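# Load cartons into flow lane by date, earliest first

## Task

Place the cartons in the flow lane ordered by their dates, with the carton carrying the earliest date at the front of the lane.

## Robot and tools

Robots: three identical i2rt Big YAM arms, arm1, arm2 and arm3. Each has six revolute joints, a two-finger gripper and a wrist camera sitting above the hand. Fixed room cameras are cam_a and cam_b; wrist cameras are arm1_cam_wrist, arm2_cam_wrist, arm3_cam_wrist. Reach is roughly 1.0 m from the joint1 axis. The arms act independently and never wait for one another.

Frames: everything is in one scene frame, origin on the floor, +z up, metres. Feet (base_link, each facing its own +x): arm1 at x=-1.399 y=-0.834 z=+0.768 quat_wxyz=(+0.518, +0.002, +0.002, -0.855); arm2 at x=-0.549 y=-0.349 z=+0.753 quat_wxyz=(+0.266, -0.006, +0.004, +0.964); arm3 at x=+0.555 y=+0.297 z=+0.850 quat_wxyz=(+0.406, +0.001, +0.000, -0.914). Table tops under the arms are at z=+0.720. The hand point lies between the finger pads, about 1 cm behind the tips; fingers point along hand +z and open along hand y. Printed hand poses can be off, more so at long reach.

Tool move: optional keys arm1, arm2, arm3 and cameras. An unnamed arm gets nothing new but may keep pushing toward an old target. Each arm's part may contain:
- joints: an object of absolute joint targets by name. joint1_rad -2.879 to 2.879 (base turn, positive counter-clockwise seen from above, 0 = along the foot's +x); joint2_rad 0 to 3.141 (shoulder, 0 = upper arm pointing back, positive raises then brings it forward); joint3_rad 0 to 3.019 (elbow, 0 = folded, positive opens); joint4_rad -1.692 to 1.57 (hand pitch, positive tips fingers up); joint5_rad -1.57 to 1.57 (hand yaw, positive to the arm's right); joint6_rad -2.094 to 2.094 (hand roll, positive clockwise seen from behind). Radians. gripper_m 0 to 0.093, the absolute fingertip gap in metres. Done tolerances: ±0.045, ±0.14, ±0.09, ±0.055, ±0.03, ±0.035 rad and ±0.003 m.
- target: one list of 7 numbers [x, y, z, qw, qx, qy, qz], an absolute hand pose in the scene frame (metres, unit quaternion wxyz) in the same form as the printed hand line. The hand travels a straight line to it starting from its current hand_target. With target, joints may contain gripper_m only, otherwise the call is refused.
- speed: top path speed in m/s, 0.002 to 0.5, default 0.25, valid only together with target; turning is capped at twice that in rad/s.
All hand paths in one call finish together, paced by the slowest; a path lasts 0.5 to 10 s and stops short if longer is needed. Paths ignore obstacles and other arms. Each control step the commanded pose is clipped to within 100 mm and 20 degrees of the measured one; expect a centimetre or more of error and possible overshoot of speed when the arm is near straight. Example arm part: {"target": [x, y, z, qw, qx, qy, qz], "speed": 0.25}. Unknown keys make the call invalid; out-of-range values get it refused, and a refusal or stop cancels later move, wait and finished_scene calls in that reply.
cameras: list of camera names, or ["all"]; omitted or null means all, [] none.

Tool wait: seconds 0 to 10, optional cameras; commands nothing and returns full state.
Tool zoom_image: camera plus region [x0, y0, x1, y1] in pixels (top-left origin, at most 504 by 504) of that camera's latest image; the camera must appear in the latest results. Images are 896x504.
Tool read_manual: section "licences" only; no motion.
Tool finished_scene: scene = the current scene number; ends it irreversibly, and the goal must stay satisfied without the robots.

Results: per-arm joint_positions, Joint velocities (rad/s, gripper m/s; "within noise" when idle), joint torques (drive output incl. gravity; entries 3 and 4 wrap at ±28 N m), hand and hand_target, joint_status and hand_status. The "move" line lists each arm sent motion with "done" or its worst status. "pictures" gives image order. "as last shown" marks unnamed arms whose lines repeat earlier values and say "not commanded". Status words: off_target (resting away from target, maybe still pushing); time_out (joint keeps a nearby target and pushes on; send its reported position to relax); not_followed (a self/inter-arm clearance check withheld it; "joint command not followed" or "pose unreachable" appear in text; the robot may retry). on_its_own lists uncommanded behaviour, with "held at" meaning the current target. MOTOR HOT appears at 85 °C; at 100 °C an OVER-TEMPERATURE FAULT drops the arm and gripper for 30 to 60 s or more, and affected keys read limit_stop_at_motor_heat, so resend targets afterwards.

Gripper: shut on nothing reads 0.000 to 0.003. Gripping a rigid item at full force reads up to about 0.005 m under its width (some grippers up to 0.002 m over). Targets about 0.005 m below first-contact reading give full force (50 to 64 N per pad, varying); release by commanding well above the reading.

The robot reasoning keeps running in scene time while you think; arms hold the last command.

Avoid: arms pressing on each other (fails and ends the scene), including closing fingers on another arm's fingers; hard hits; pushing against things for long (heats motors, and arms do not stop on contact); holding stretched poses; dropping or releasing moving cartons; knocking anything off the work area or to the floor. Loose items may occasionally get nudged by outside pushes. Smooth, low-effort motion is preferred. Camera calibrations are given per camera and may be slightly off (room cameras by up to about 2.3 degrees and 9 mm).

Each tool is called after "Request:" as name(argument=value, ...), one argument or row to a line, values as JSON.

## Session

Request:
move(
)

Scene clock: 0.00 s.
Joint torques (N m): no reading
Heat: arm1: hottest joint1_rad 39 °C; arm2: hottest joint2_rad 40 °C; arm3: hottest joint1_rad 35 °C.
Joint velocities: within noise
arm1.joint_positions: joint1_rad=+0.194 joint2_rad=+0.304 joint3_rad=+1.546 joint4_rad=-1.590 joint5_rad=-0.074 joint6_rad=+0.225 gripper_m=+0.09396
arm1.joint_status: not commanded
arm1.hand: x=-1.3980 y=-0.8742 z=+1.3539 quat_wxyz=(-0.413, -0.697, -0.432, +0.395) (m; scene frame)
arm1.hand_target: x=-1.3971 y=-0.8712 z=+1.3606 quat_wxyz=(-0.419, -0.692, -0.430, +0.401) (m; scene frame)
arm1.hand_status: not commanded
arm2.joint_positions: joint1_rad=+0.324 joint2_rad=+0.267 joint3_rad=+1.656 joint4_rad=-1.577 joint5_rad=-0.025 joint6_rad=+0.557 gripper_m=+0.09396
arm2.joint_status: not commanded
arm2.hand: x=-0.5408 y=-0.3488 z=+1.3788 quat_wxyz=(+0.121, +0.719, -0.287, -0.622) (m; scene frame)
arm2.hand_target: x=-0.5353 y=-0.3500 z=+1.3818 quat_wxyz=(+0.122, +0.714, -0.285, -0.628) (m; scene frame)
arm2.hand_status: not commanded
arm3.joint_positions: joint1_rad=+0.466 joint2_rad=+0.542 joint3_rad=+1.486 joint4_rad=-1.413 joint5_rad=-0.179 joint6_rad=-0.503 gripper_m=+0.09396
arm3.joint_status: not commanded
arm3.hand: x=+0.5364 y=+0.1220 z=+1.4334 quat_wxyz=(-0.274, -0.490, -0.695, +0.450) (m; scene frame)
arm3.hand_target: x=+0.5374 y=+0.1259 z=+1.4420 quat_wxyz=(-0.277, -0.485, -0.691, +0.459) (m; scene frame)
arm3.hand_status: not commanded
pictures: arm1_cam_wrist, arm2_cam_wrist, arm3_cam_wrist, cam_a, cam_b

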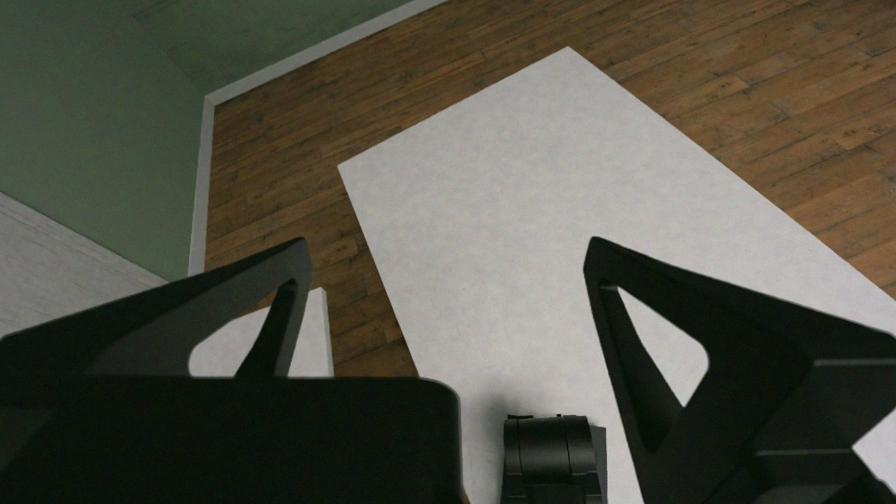

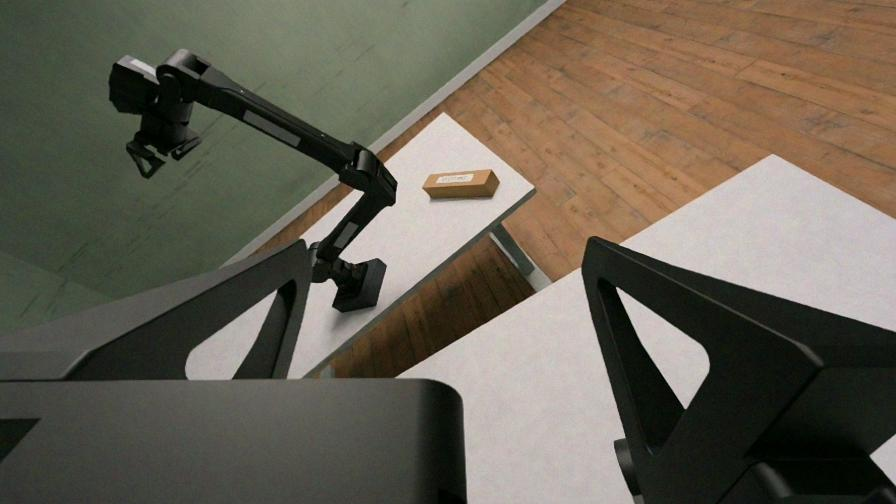

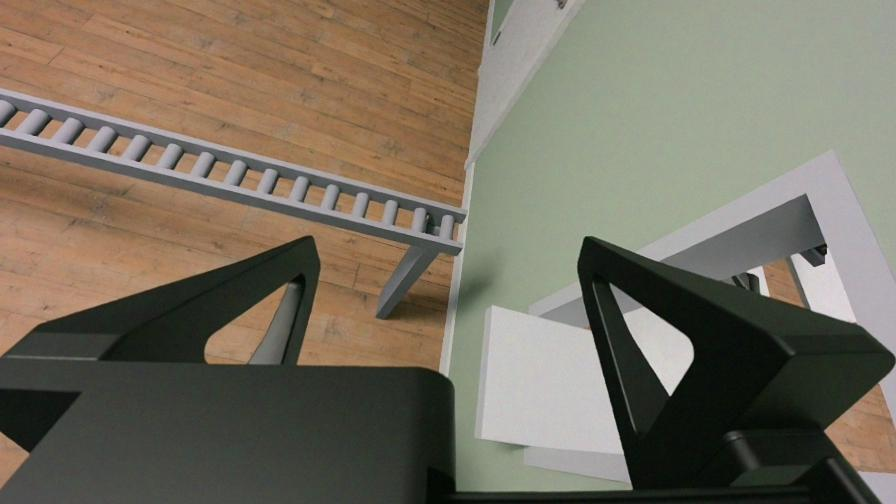

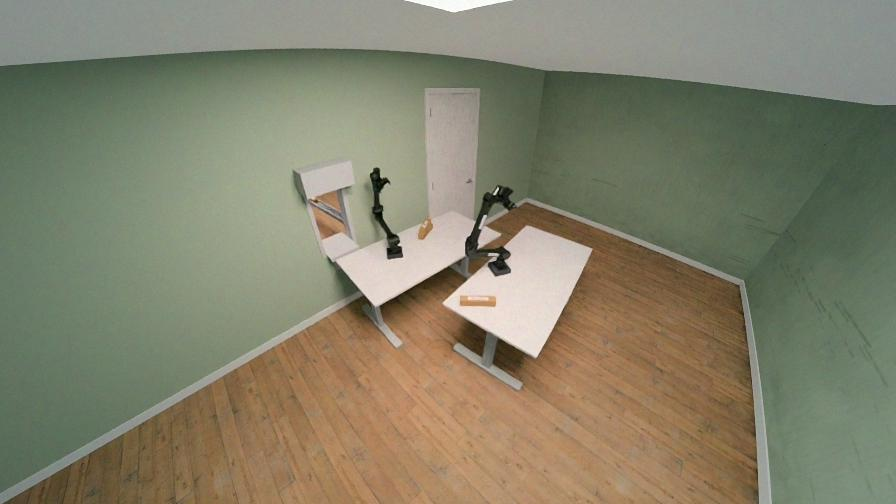

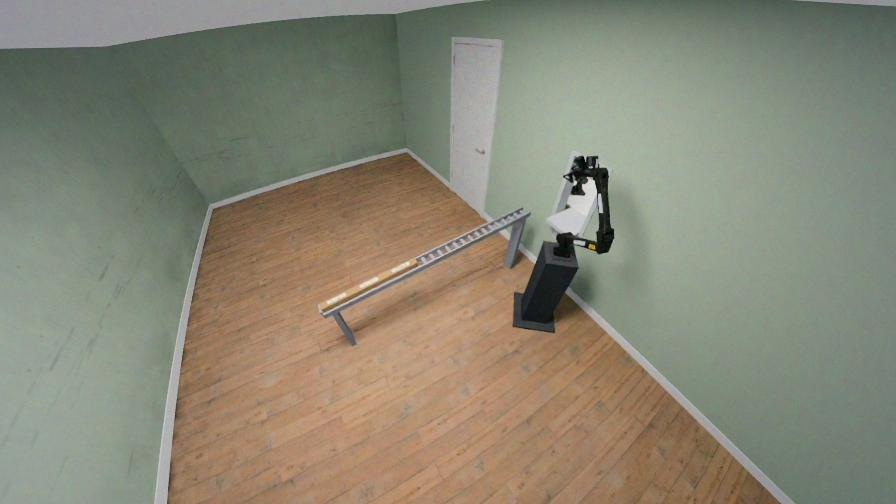

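Request:
zoom_image(
  camera="cam_a",
  region=[280, 140, 620, 400],
)

Request:
zoom_image(
  camera="cam_b",
  region=[300, 140, 640, 360],
)

Request:
zoom_image(
  camera="cam_b",
  region=[310, 250, 430, 330],
)

Request:
zoom_image(
  camera="cam_a",
  region=[440, 280, 520, 320],
)

Request:
zoom_image(
  camera="cam_a",
  region=[380, 200, 460, 260],
)

Request:
zoom_image(
  camera="arm2_cam_wrist",
  region=[400, 150, 560, 230],
)

Scaled by 1.482 from the camera's 896x504 image, which has a finer 1280x720 frame.

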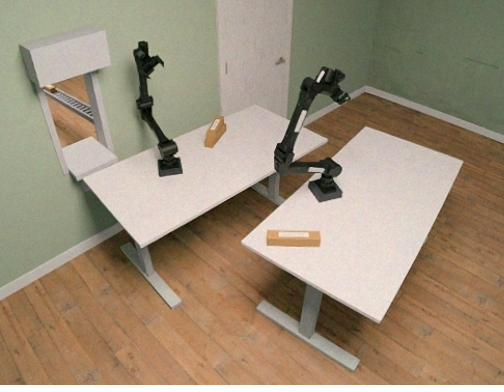

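Scaled by 1.482 from the camera's 896x504 image, which has a finer 1280x720 frame.

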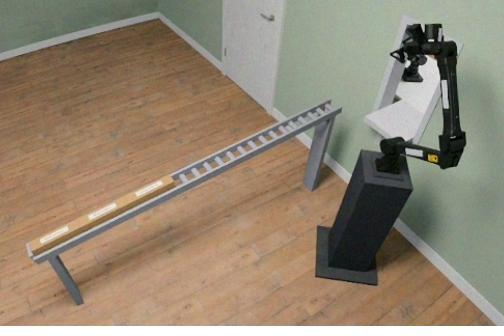

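Scaled by 4.200 from the camera's 896x504 image, which has a finer 1280x720 frame.

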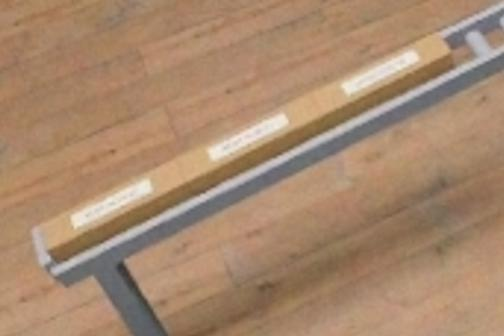

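Scaled by 6.300 from the camera's 896x504 image, which has a finer 1280x720 frame.

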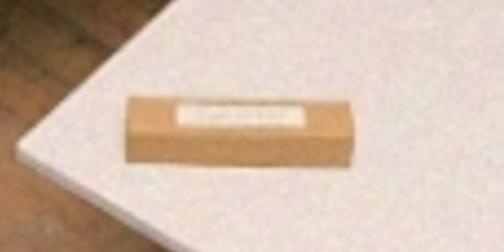

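Scaled by 6.300 from the camera's 896x504 image, which has a finer 1280x720 frame.

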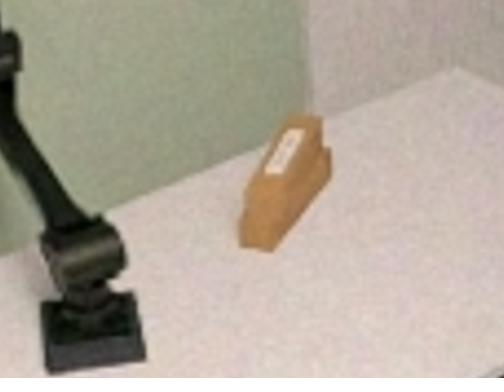

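Scaled by 3.150 from the camera's 896x504 image, which has a finer 1280x720 frame.

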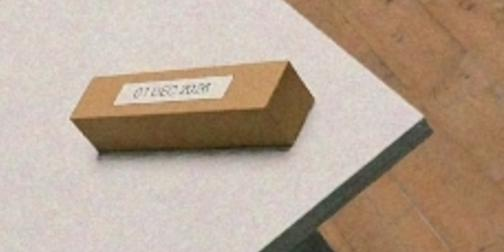

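Request:
zoom_image(
  camera="arm3_cam_wrist",
  region=[420, 130, 896, 504],
)

Request:
zoom_image(
  camera="cam_a",
  region=[280, 150, 400, 270],
)

Request:
zoom_image(
  camera="cam_b",
  region=[490, 140, 640, 340],
)

Scaled by 1.059 from the camera's 896x504 image, which has a finer 1280x720 frame.

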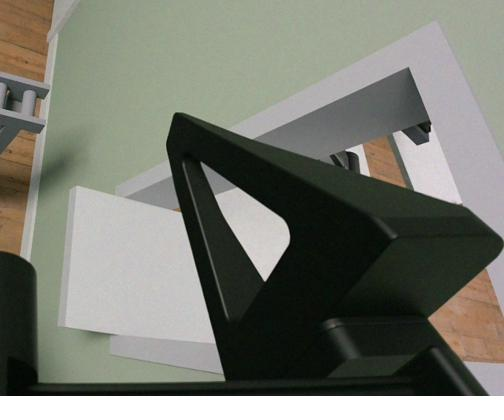

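Scaled by 4.200 from the camera's 896x504 image, which has a finer 1280x720 frame.

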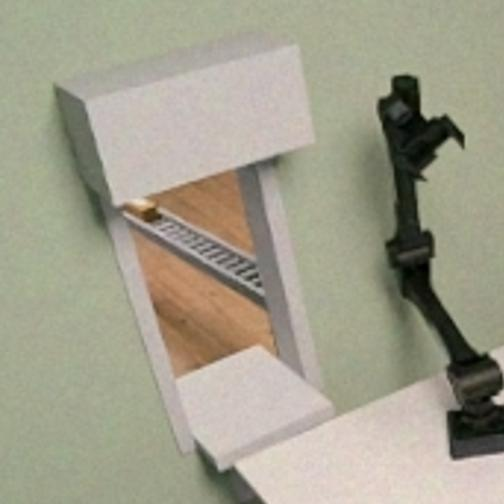

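Scaled by 2.520 from the camera's 896x504 image, which has a finer 1280x720 frame.

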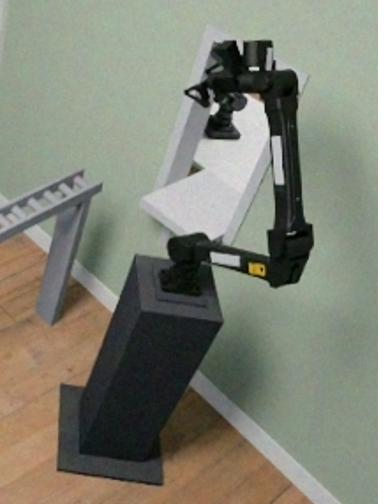

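Request:
move(
  arm1={"joints": {"joint1_rad": -2.40, "joint2_rad": 1.084, "joint3_rad": 0.981, "joint4_rad": -0.874, "joint5_rad": 0.0, "joint6_rad": 0.0}},
  arm2={"joints": {"joint1_rad": 2.25, "joint2_rad": 1.084, "joint3_rad": 0.981, "joint4_rad": -0.874, "joint5_rad": 0.0, "joint6_rad": 0.0}},
  arm3={"joints": {"joint1_rad": 1.845, "joint2_rad": 2.0, "joint3_rad": 2.0, "joint4_rad": -0.3, "joint5_rad": 0.0, "joint6_rad": 0.0}},
)

Scene clock: 122.53 s.
Joint torques (N m): arm1=[-0.32 -9 11.3 1.29 0.04 -0.04] | arm2=[0.5 -6.36 10.84 1.89 0.01 -0.11] | arm3=[0.67 -27.69 16.55 2.19 0.08 0.12]
Heat: arm1: hottest joint1_rad 39 °C; arm2: hottest joint2_rad 41 °C; arm3: hottest joint3_rad 37 °C.
move: arm1 done; arm2 done; arm3 done
Joint velocities: within noise
arm1.joint_positions: joint1_rad=-2.385 joint2_rad=+1.095 joint3_rad=+0.961 joint4_rad=-0.882 joint5_rad=+0.001 joint6_rad=+0.007 gripper_m=+0.09400
arm1.joint_status: all done
arm1.hand: x=-1.5118 y=-0.4340 z=+1.0073 quat_wxyz=(+0.167, -0.765, +0.582, +0.219) (m; scene frame)
arm1.hand_target: x=-1.5073 y=-0.4272 z=+1.0236 quat_wxyz=(+0.181, -0.758, +0.582, +0.233) (m; scene frame)
arm1.hand_status: not commanded
arm2.joint_positions: joint1_rad=+2.242 joint2_rad=+1.088 joint3_rad=+0.984 joint4_rad=-0.885 joint5_rad=-0.001 joint6_rad=+0.010 gripper_m=+0.09398
arm2.joint_status: all done
arm2.hand: x=-0.4960 y=-0.7638 z=+1.0108 quat_wxyz=(+0.224, +0.634, +0.715, -0.189) (m; scene frame)
arm2.hand_target: x=-0.4926 y=-0.7642 z=+1.0123 quat_wxyz=(+0.228, +0.627, +0.720, -0.193) (m; scene frame)
arm2.hand_status: not commanded
arm3.joint_positions: joint1_rad=+1.840 joint2_rad=+1.988 joint3_rad=+1.960 joint4_rad=-0.312 joint5_rad=-0.001 joint6_rad=-0.008 gripper_m=+0.09398
arm3.joint_status: all done
arm3.hand: x=+1.3144 y=-0.0847 z=+1.2086 quat_wxyz=(-0.563, -0.185, -0.794, +0.135) (m; scene frame)
arm3.hand_target: x=+1.3223 y=-0.0845 z=+1.2254 quat_wxyz=(-0.579, -0.184, -0.783, +0.135) (m; scene frame)
arm3.hand_status: not commanded
pictures: arm1_cam_wrist, arm2_cam_wrist, arm3_cam_wrist, cam_a, cam_b
camera_calibration:
arm1_cam_wrist: T_world_to_cam=[[0.959334, 0.281695, -0.0180411, 1.59399], [0.281804, -0.952101, 0.118701, -0.109], [0.0162606, -0.118958, -0.992766, 1.0965], [0, 0, 0, 1]] pos_world=[-1.51629, -0.422362, 1.13026]
arm2_cam_wrist: T_world_to_cam=[[-0.992721, -0.120435, -0.000559888, -0.585799], [-0.120436, 0.992701, 0.0063685, 0.700005], [-0.000211188, 0.00638957, -0.99998, 1.13844], [0, 0, 0, 1]] pos_world=[-0.496989, -0.772721, 1.13363]
arm3_cam_wrist: T_world_to_cam=[[-0.447843, -0.894058, -0.00989908, 0.525806], [-0.737598, 0.375683, -0.561081, 1.68127], [0.505358, -0.243975, -0.827702, 0.438486], [0, 0, 0, 1]] pos_world=[1.25399, -0.0545448, 1.31147]

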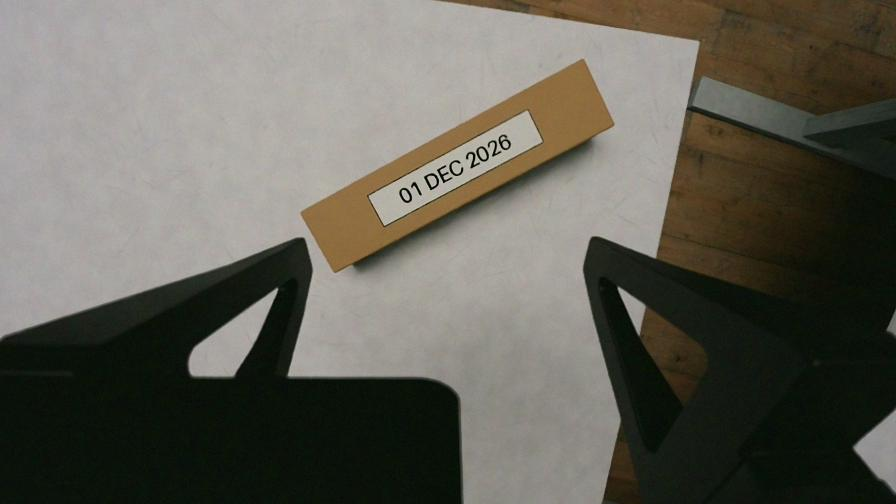

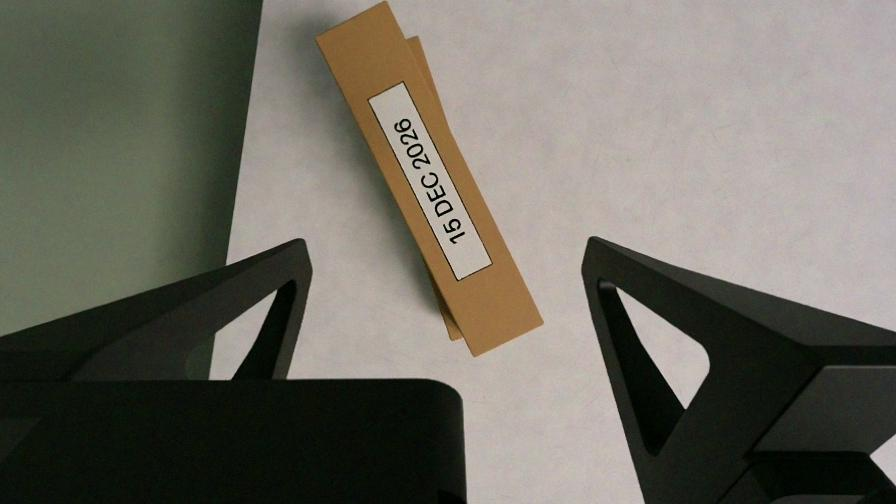

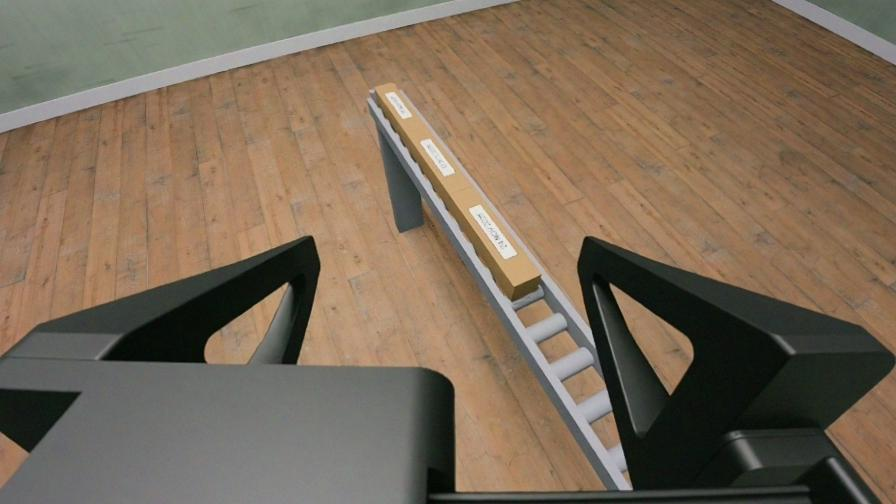

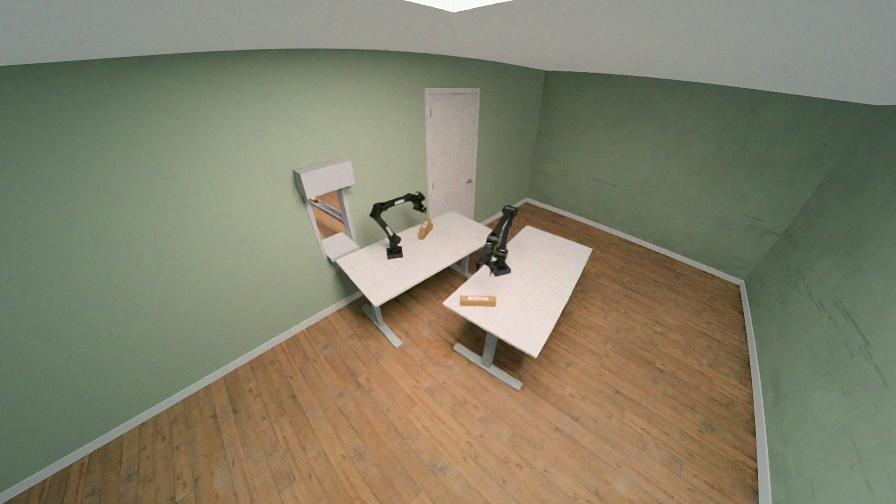

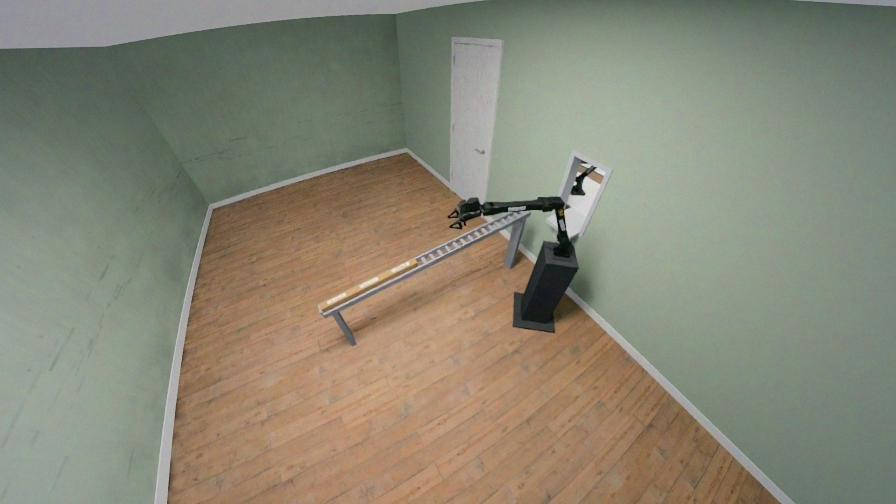

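Request:
zoom_image(
  camera="arm3_cam_wrist",
  region=[440, 180, 560, 310],
)

Request:
zoom_image(
  camera="arm3_cam_wrist",
  region=[360, 75, 480, 195],
)

Request:
zoom_image(
  camera="arm3_cam_wrist",
  region=[400, 120, 470, 190],
)

Request:
zoom_image(
  camera="arm3_cam_wrist",
  region=[365, 75, 425, 135],
)

Scaled by 3.877 from the camera's 896x504 image, which has a finer 1280x720 frame.

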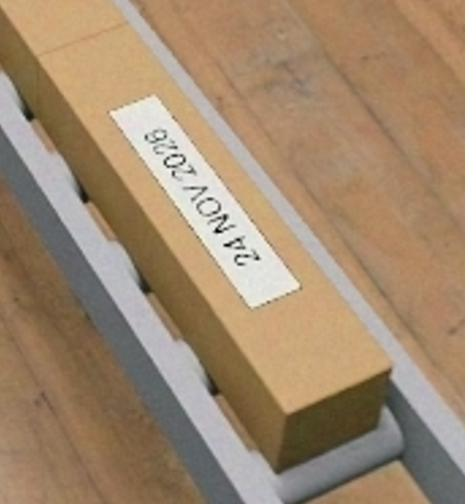

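Scaled by 4.200 from the camera's 896x504 image, which has a finer 1280x720 frame.

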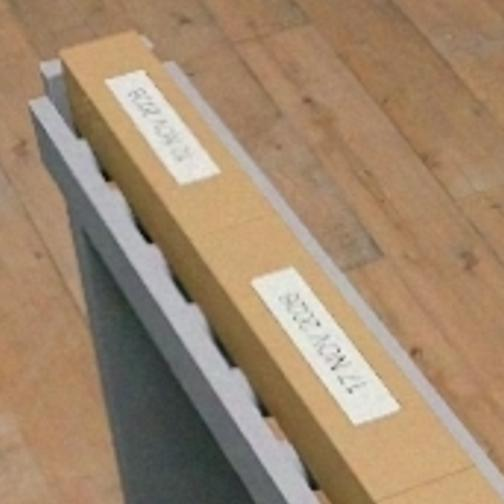

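Scaled by 7.200 from the camera's 896x504 image, which has a finer 1280x720 frame.

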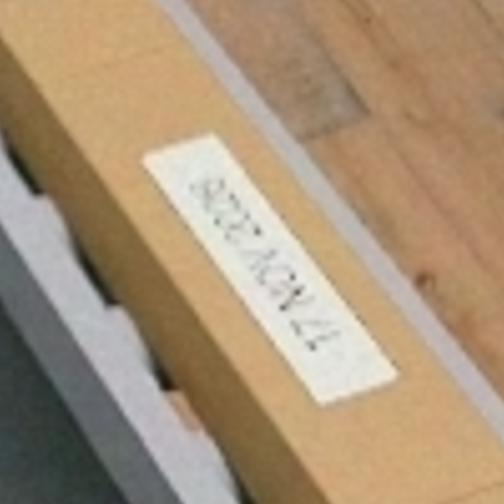

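Scaled by 8.400 from the camera's 896x504 image, which has a finer 1280x720 frame.

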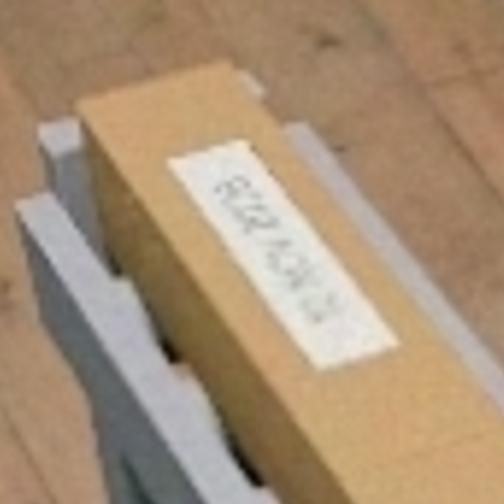

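Request:
move(
  arm2={"joints": {"joint1_rad": -1.876, "joint2_rad": 0.75, "joint3_rad": 0.95, "joint4_rad": -0.95, "joint5_rad": 0.0, "joint6_rad": 0.0}},
  arm3={"joints": {"joint1_rad": -0.464, "joint2_rad": 0.592, "joint3_rad": 0.872, "joint4_rad": -0.95, "joint5_rad": 0.0, "joint6_rad": 0.0}},
)

Scene clock: 164.67 s.
Joint torques (N m): arm1=[-0.38 -8.94 11.29 1.33 0.05 -0.04] | arm2=[-0.73 -1.79 10.69 1.32 -0.02 -0.11] | arm3=[-0.67 -2.2 11.86 1.33 -0.08 0.12]
Heat: arm1: hottest joint3_rad 40 °C; arm2: hottest joint3_rad 43 °C; arm3: hottest joint3_rad 47 °C.
move: arm2 done; arm3 done
Joint velocities: within noise
arm1: as last shown
arm2.joint_positions: joint1_rad=-1.867 joint2_rad=+0.755 joint3_rad=+0.958 joint4_rad=-0.940 joint5_rad=+0.000 joint6_rad=+0.009 gripper_m=+0.09404
arm2.joint_status: all done
arm2.hand: x=-0.2930 y=-0.1116 z=+1.1038 quat_wxyz=(-0.379, +0.327, -0.854, -0.141) (m; scene frame)
arm2.hand_target: x=-0.2933 y=-0.1162 z=+1.0994 quat_wxyz=(-0.375, +0.328, -0.856, -0.135) (m; scene frame)
arm2.hand_status: not commanded
arm3.joint_positions: joint1_rad=-0.453 joint2_rad=+0.598 joint3_rad=+0.877 joint4_rad=-0.943 joint5_rad=+0.003 joint6_rad=-0.005 gripper_m=+0.09401
arm3.joint_status: all done
arm3.hand: x=+0.2678 y=+0.1830 z=+1.2028 quat_wxyz=(-0.081, -0.883, -0.173, +0.429) (m; scene frame)
arm3.hand_target: x=+0.2693 y=+0.1867 z=+1.2005 quat_wxyz=(-0.081, -0.885, -0.167, +0.427) (m; scene frame)
arm3.hand_status: not commanded
pictures: arm1_cam_wrist, arm2_cam_wrist, arm3_cam_wrist, cam_a, cam_b
camera_calibration:
arm1_cam_wrist: T_world_to_cam=[[0.959334, 0.281695, -0.0180411, 1.59399], [0.281804, -0.952101, 0.118701, -0.109], [0.0162606, -0.118958, -0.992766, 1.0965], [0, 0, 0, 1]] pos_world=[-1.51629, -0.422362, 1.13026]
arm2_cam_wrist: T_world_to_cam=[[0.660852, -0.750247, 0.0200954, 0.0857131], [-0.727273, -0.646768, -0.229709, -0.0237232], [0.185336, 0.137189, -0.973052, 1.26658], [0, 0, 0, 1]] pos_world=[-0.30864, -0.124799, 1.22528]
arm3_cam_wrist: T_world_to_cam=[[-0.368018, 0.92978, -0.00841721, -0.0606112], [0.897795, 0.352973, -0.26339, 0.0136656], [-0.241924, -0.104489, -0.964653, 1.36721], [0, 0, 0, 1]] pos_world=[0.296186, 0.19439, 1.32197]

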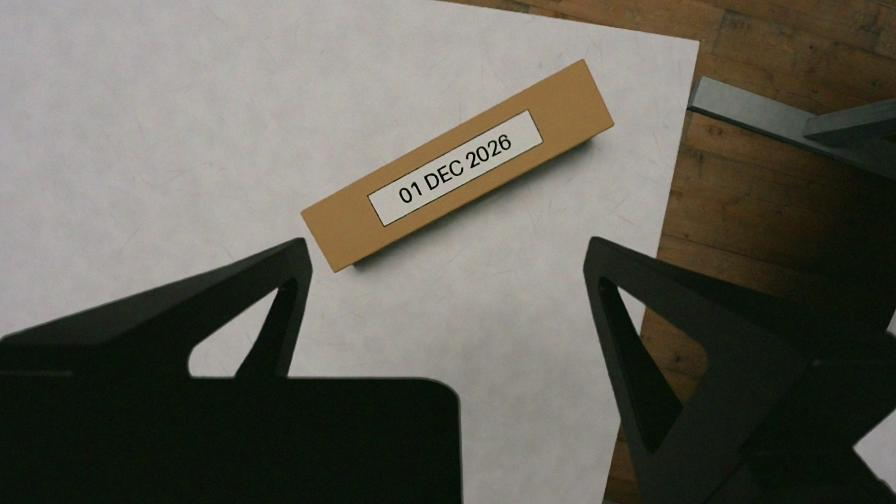

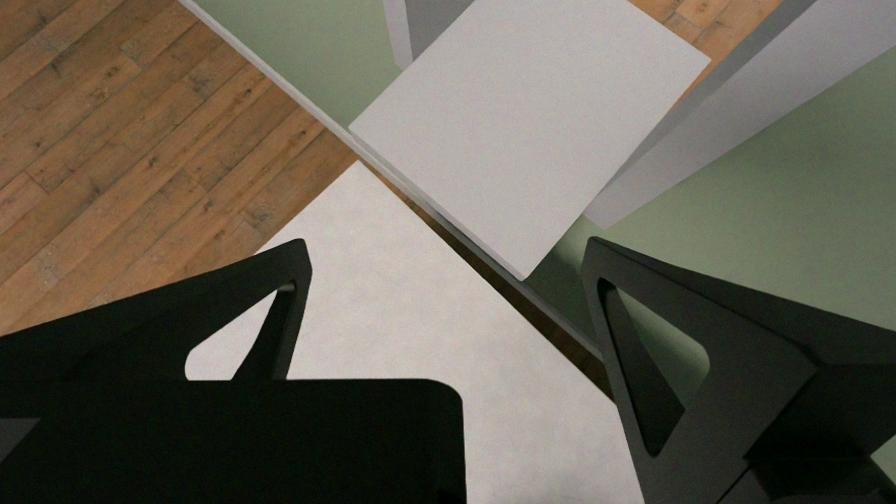

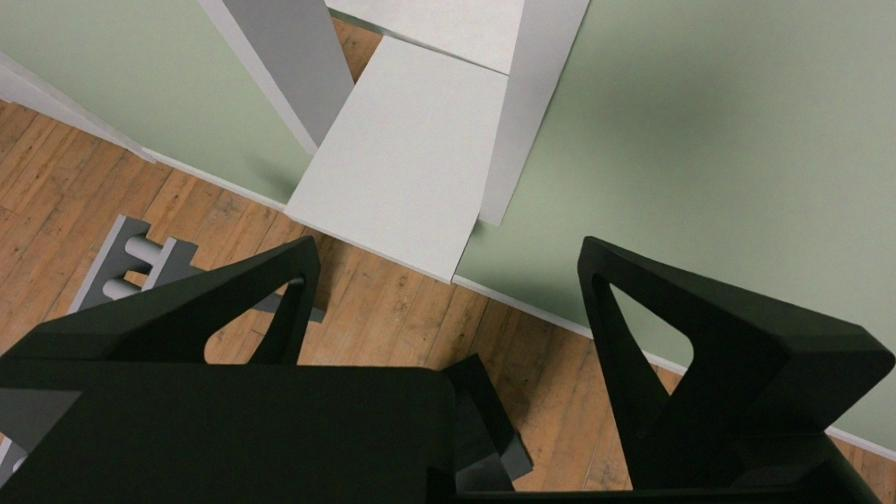

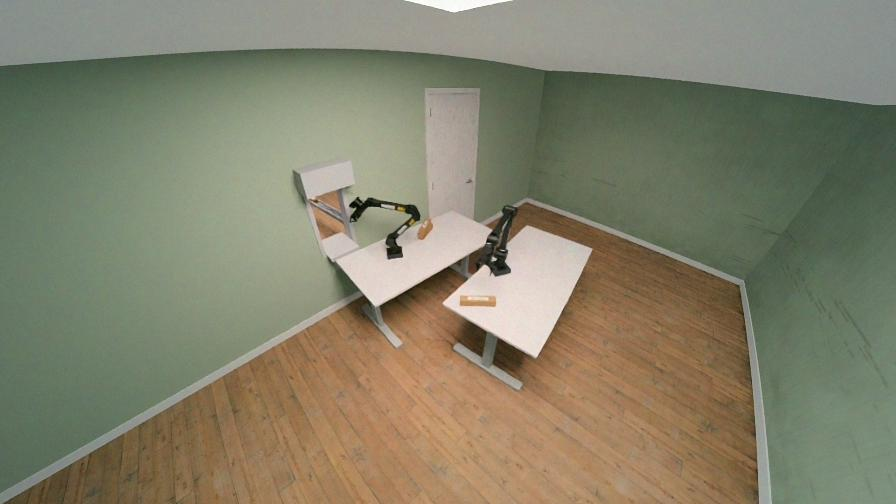

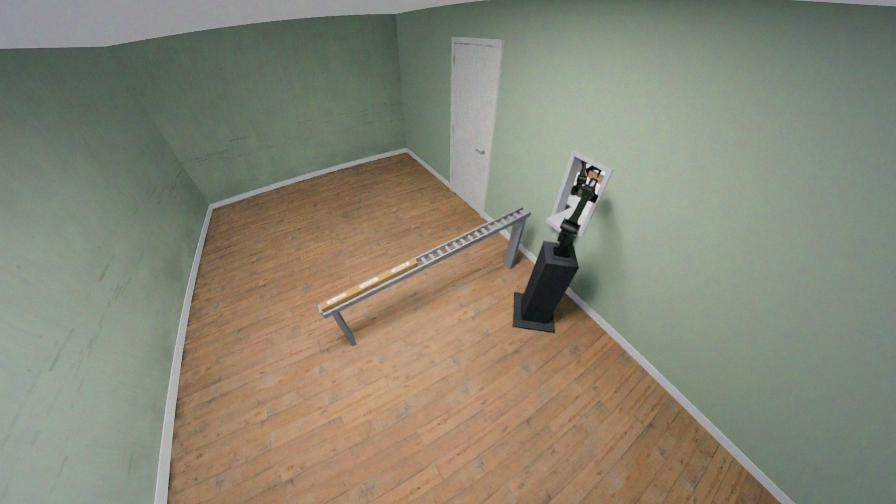

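Request:
zoom_image(
  camera="arm2_cam_wrist",
  region=[320, 0, 740, 400],
)

Request:
zoom_image(
  camera="arm3_cam_wrist",
  region=[200, 0, 600, 340],
)

Request:
zoom_image(
  camera="cam_a",
  region=[280, 190, 400, 290],
)

Scaled by 1.200 from the camera's 896x504 image, which has a finer 1280x720 frame.

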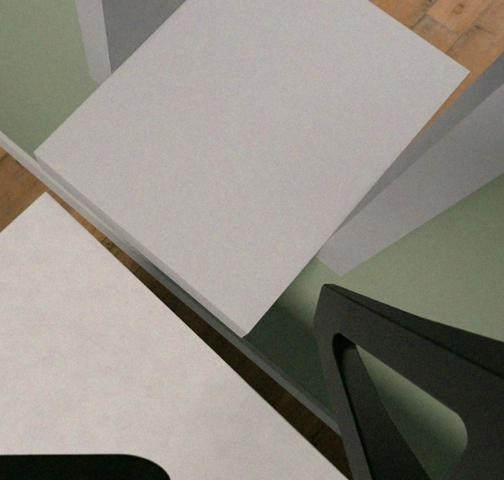

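Scaled by 1.260 from the camera's 896x504 image, which has a finer 1280x720 frame.

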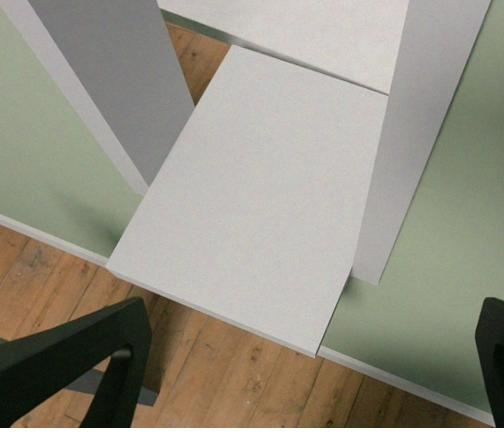

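Scaled by 4.200 from the camera's 896x504 image, which has a finer 1280x720 frame.

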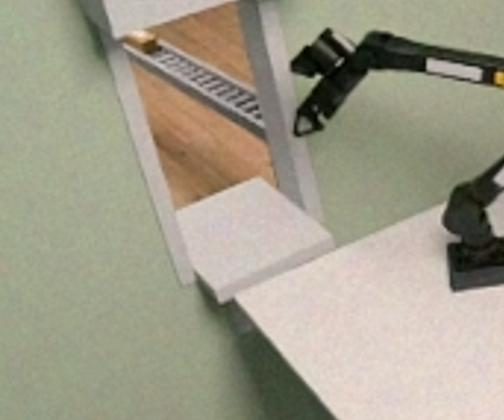

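Request:
move(
  arm1={"joints": {"joint1_rad": -2.385, "joint2_rad": 1.596, "joint3_rad": 1.250, "joint4_rad": -1.2245, "joint5_rad": 0.0, "joint6_rad": 1.066}},
  arm2={"joints": {"joint1_rad": 2.261, "joint2_rad": 1.621, "joint3_rad": 1.456, "joint4_rad": -1.406, "joint5_rad": 0.0, "joint6_rad": -0.4285}},
  arm3={"joints": {"joint1_rad": 0.651}},
)

Scene clock: 237.70 s.
Joint torques (N m): arm1=[0.73 -15.5 11.3 -0.29 0.13 0.14] | arm2=[-0.09 -13.98 10.73 -0.06 -0.03 -0.11] | arm3=[1.32 -2.49 11.9 1.37 -0.03 0.11]
Heat: arm1: hottest joint3_rad 43 °C; arm2: hottest joint3_rad 44 °C; arm3: hottest joint3_rad 42 °C.
move: arm1 done; arm2 done; arm3 done
Joint velocities: within noise
arm1.joint_positions: joint1_rad=-2.385 joint2_rad=+1.608 joint3_rad=+1.207 joint4_rad=-1.215 joint5_rad=+0.001 joint6_rad=+1.057 gripper_m=+0.09400
arm1.joint_status: all done
arm1.hand: x=-1.5190 y=-0.4069 z=+0.8812 quat_wxyz=(+0.000, -0.384, +0.923, -0.021) (m; scene frame)
arm1.hand_target: x=-1.5231 y=-0.3933 z=+0.9014 quat_wxyz=(+0.002, -0.380, +0.925, +0.002) (m; scene frame)
arm1.hand_status: not commanded
arm2.joint_positions: joint1_rad=+2.261 joint2_rad=+1.625 joint3_rad=+1.446 joint4_rad=-1.397 joint5_rad=-0.001 joint6_rad=-0.419 gripper_m=+0.09404
arm2.joint_status: all done
arm2.hand: x=-0.4778 y=-0.8260 z=+0.9503 quat_wxyz=(+0.005, +0.480, +0.877, +0.000) (m; scene frame)
arm2.hand_target: x=-0.4779 y=-0.8267 z=+0.9560 quat_wxyz=(+0.007, +0.475, +0.880, -0.003) (m; scene frame)
arm2.hand_status: not commanded
arm3.joint_positions: joint1_rad=+0.640 joint2_rad=+0.598 joint3_rad=+0.877 joint4_rad=-0.943 joint5_rad=+0.002 joint6_rad=-0.005 gripper_m=+0.09402
arm3.joint_status: all done
arm3.hand: x=+0.5239 y=-0.0092 z=+1.2033 quat_wxyz=(-0.294, -0.664, -0.606, +0.325) (m; scene frame)
arm3.hand_target: x=+0.5279 y=-0.0068 z=+1.2010 quat_wxyz=(-0.295, -0.663, -0.609, +0.320) (m; scene frame)
arm3.hand_status: not commanded
pictures: arm1_cam_wrist, arm2_cam_wrist, arm3_cam_wrist, cam_a, cam_b
camera_calibration:
arm1_cam_wrist: T_world_to_cam=[[0.712348, -0.701706, 0.0130165, 0.788347], [-0.545417, -0.541827, 0.639487, -1.61459], [-0.441679, -0.462637, -0.768691, -0.0582756], [0, 0, 0, 1]] pos_world=[-1.46794, -0.348601, 0.977452]
arm2_cam_wrist: T_world_to_cam=[[-0.839086, -0.543936, 0.00821366, -0.859958], [-0.447807, 0.699211, 0.55729, -0.158042], [-0.308873, 0.463936, -0.830277, 1.14759], [0, 0, 0, 1]] pos_world=[-0.437891, -0.889668, 1.04796]
arm3_cam_wrist: T_world_to_cam=[[-0.994897, 0.100316, -0.0108113, 0.536041], [0.0995866, 0.959112, -0.264929, 0.27732], [-0.0162074, -0.264654, -0.964207, 1.28925], [0, 0, 0, 1]] pos_world=[0.526584, 0.021451, 1.32237]

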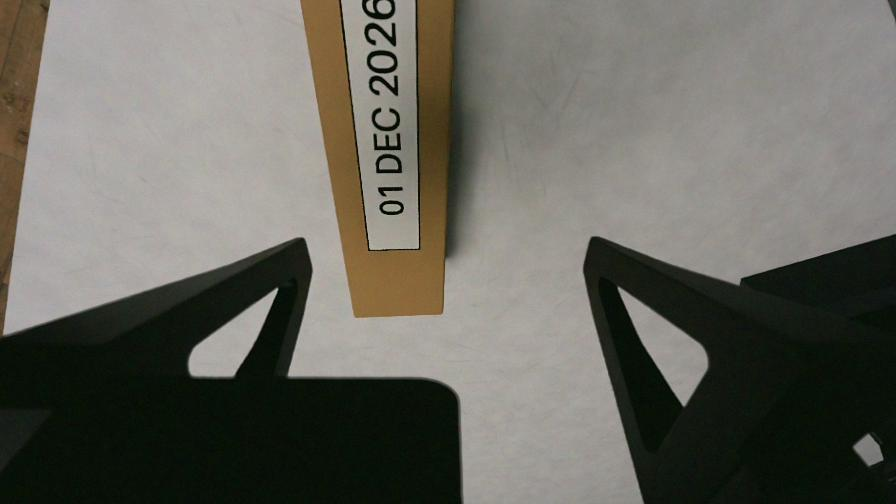

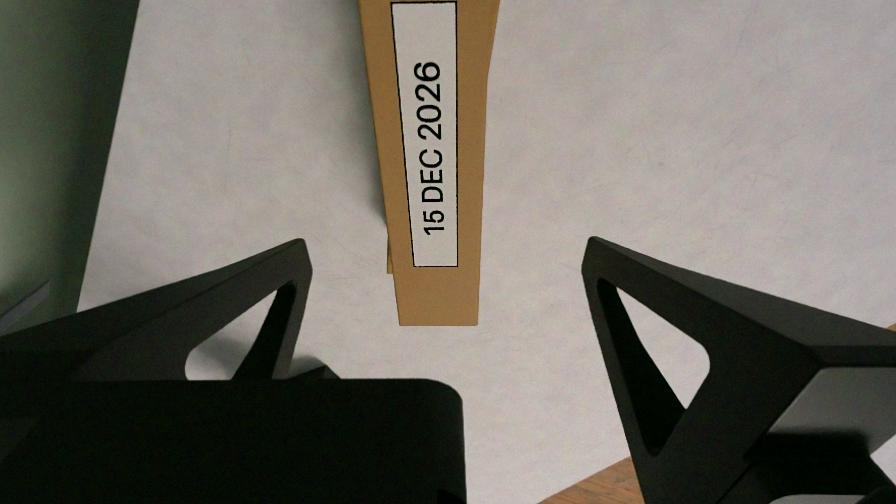

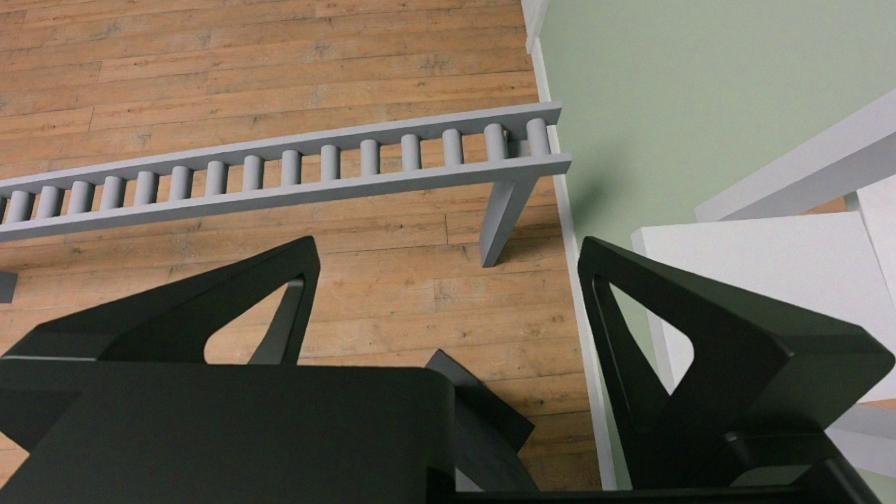

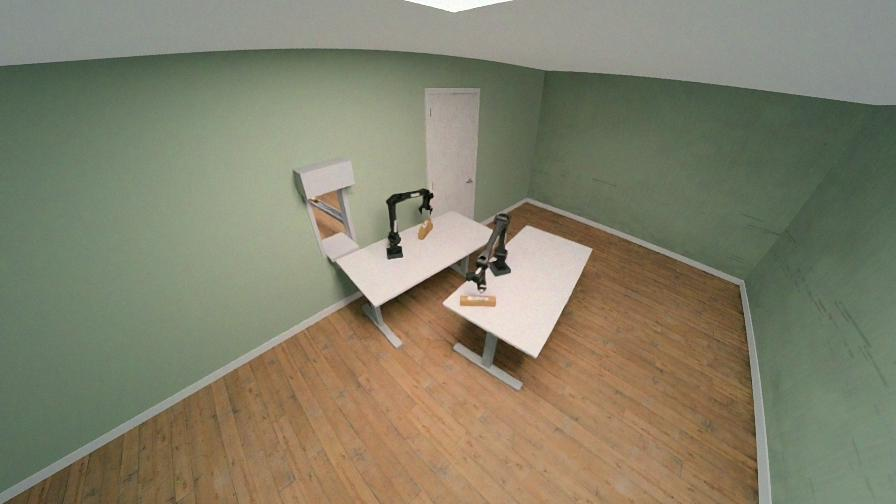

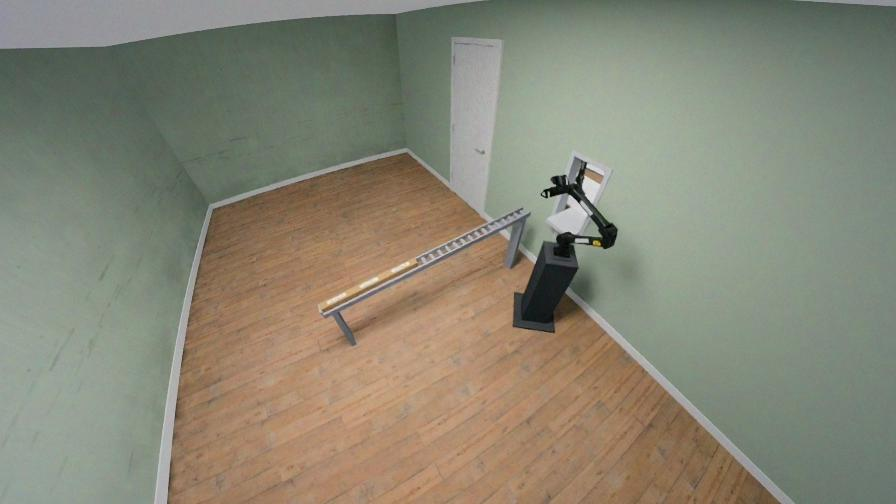

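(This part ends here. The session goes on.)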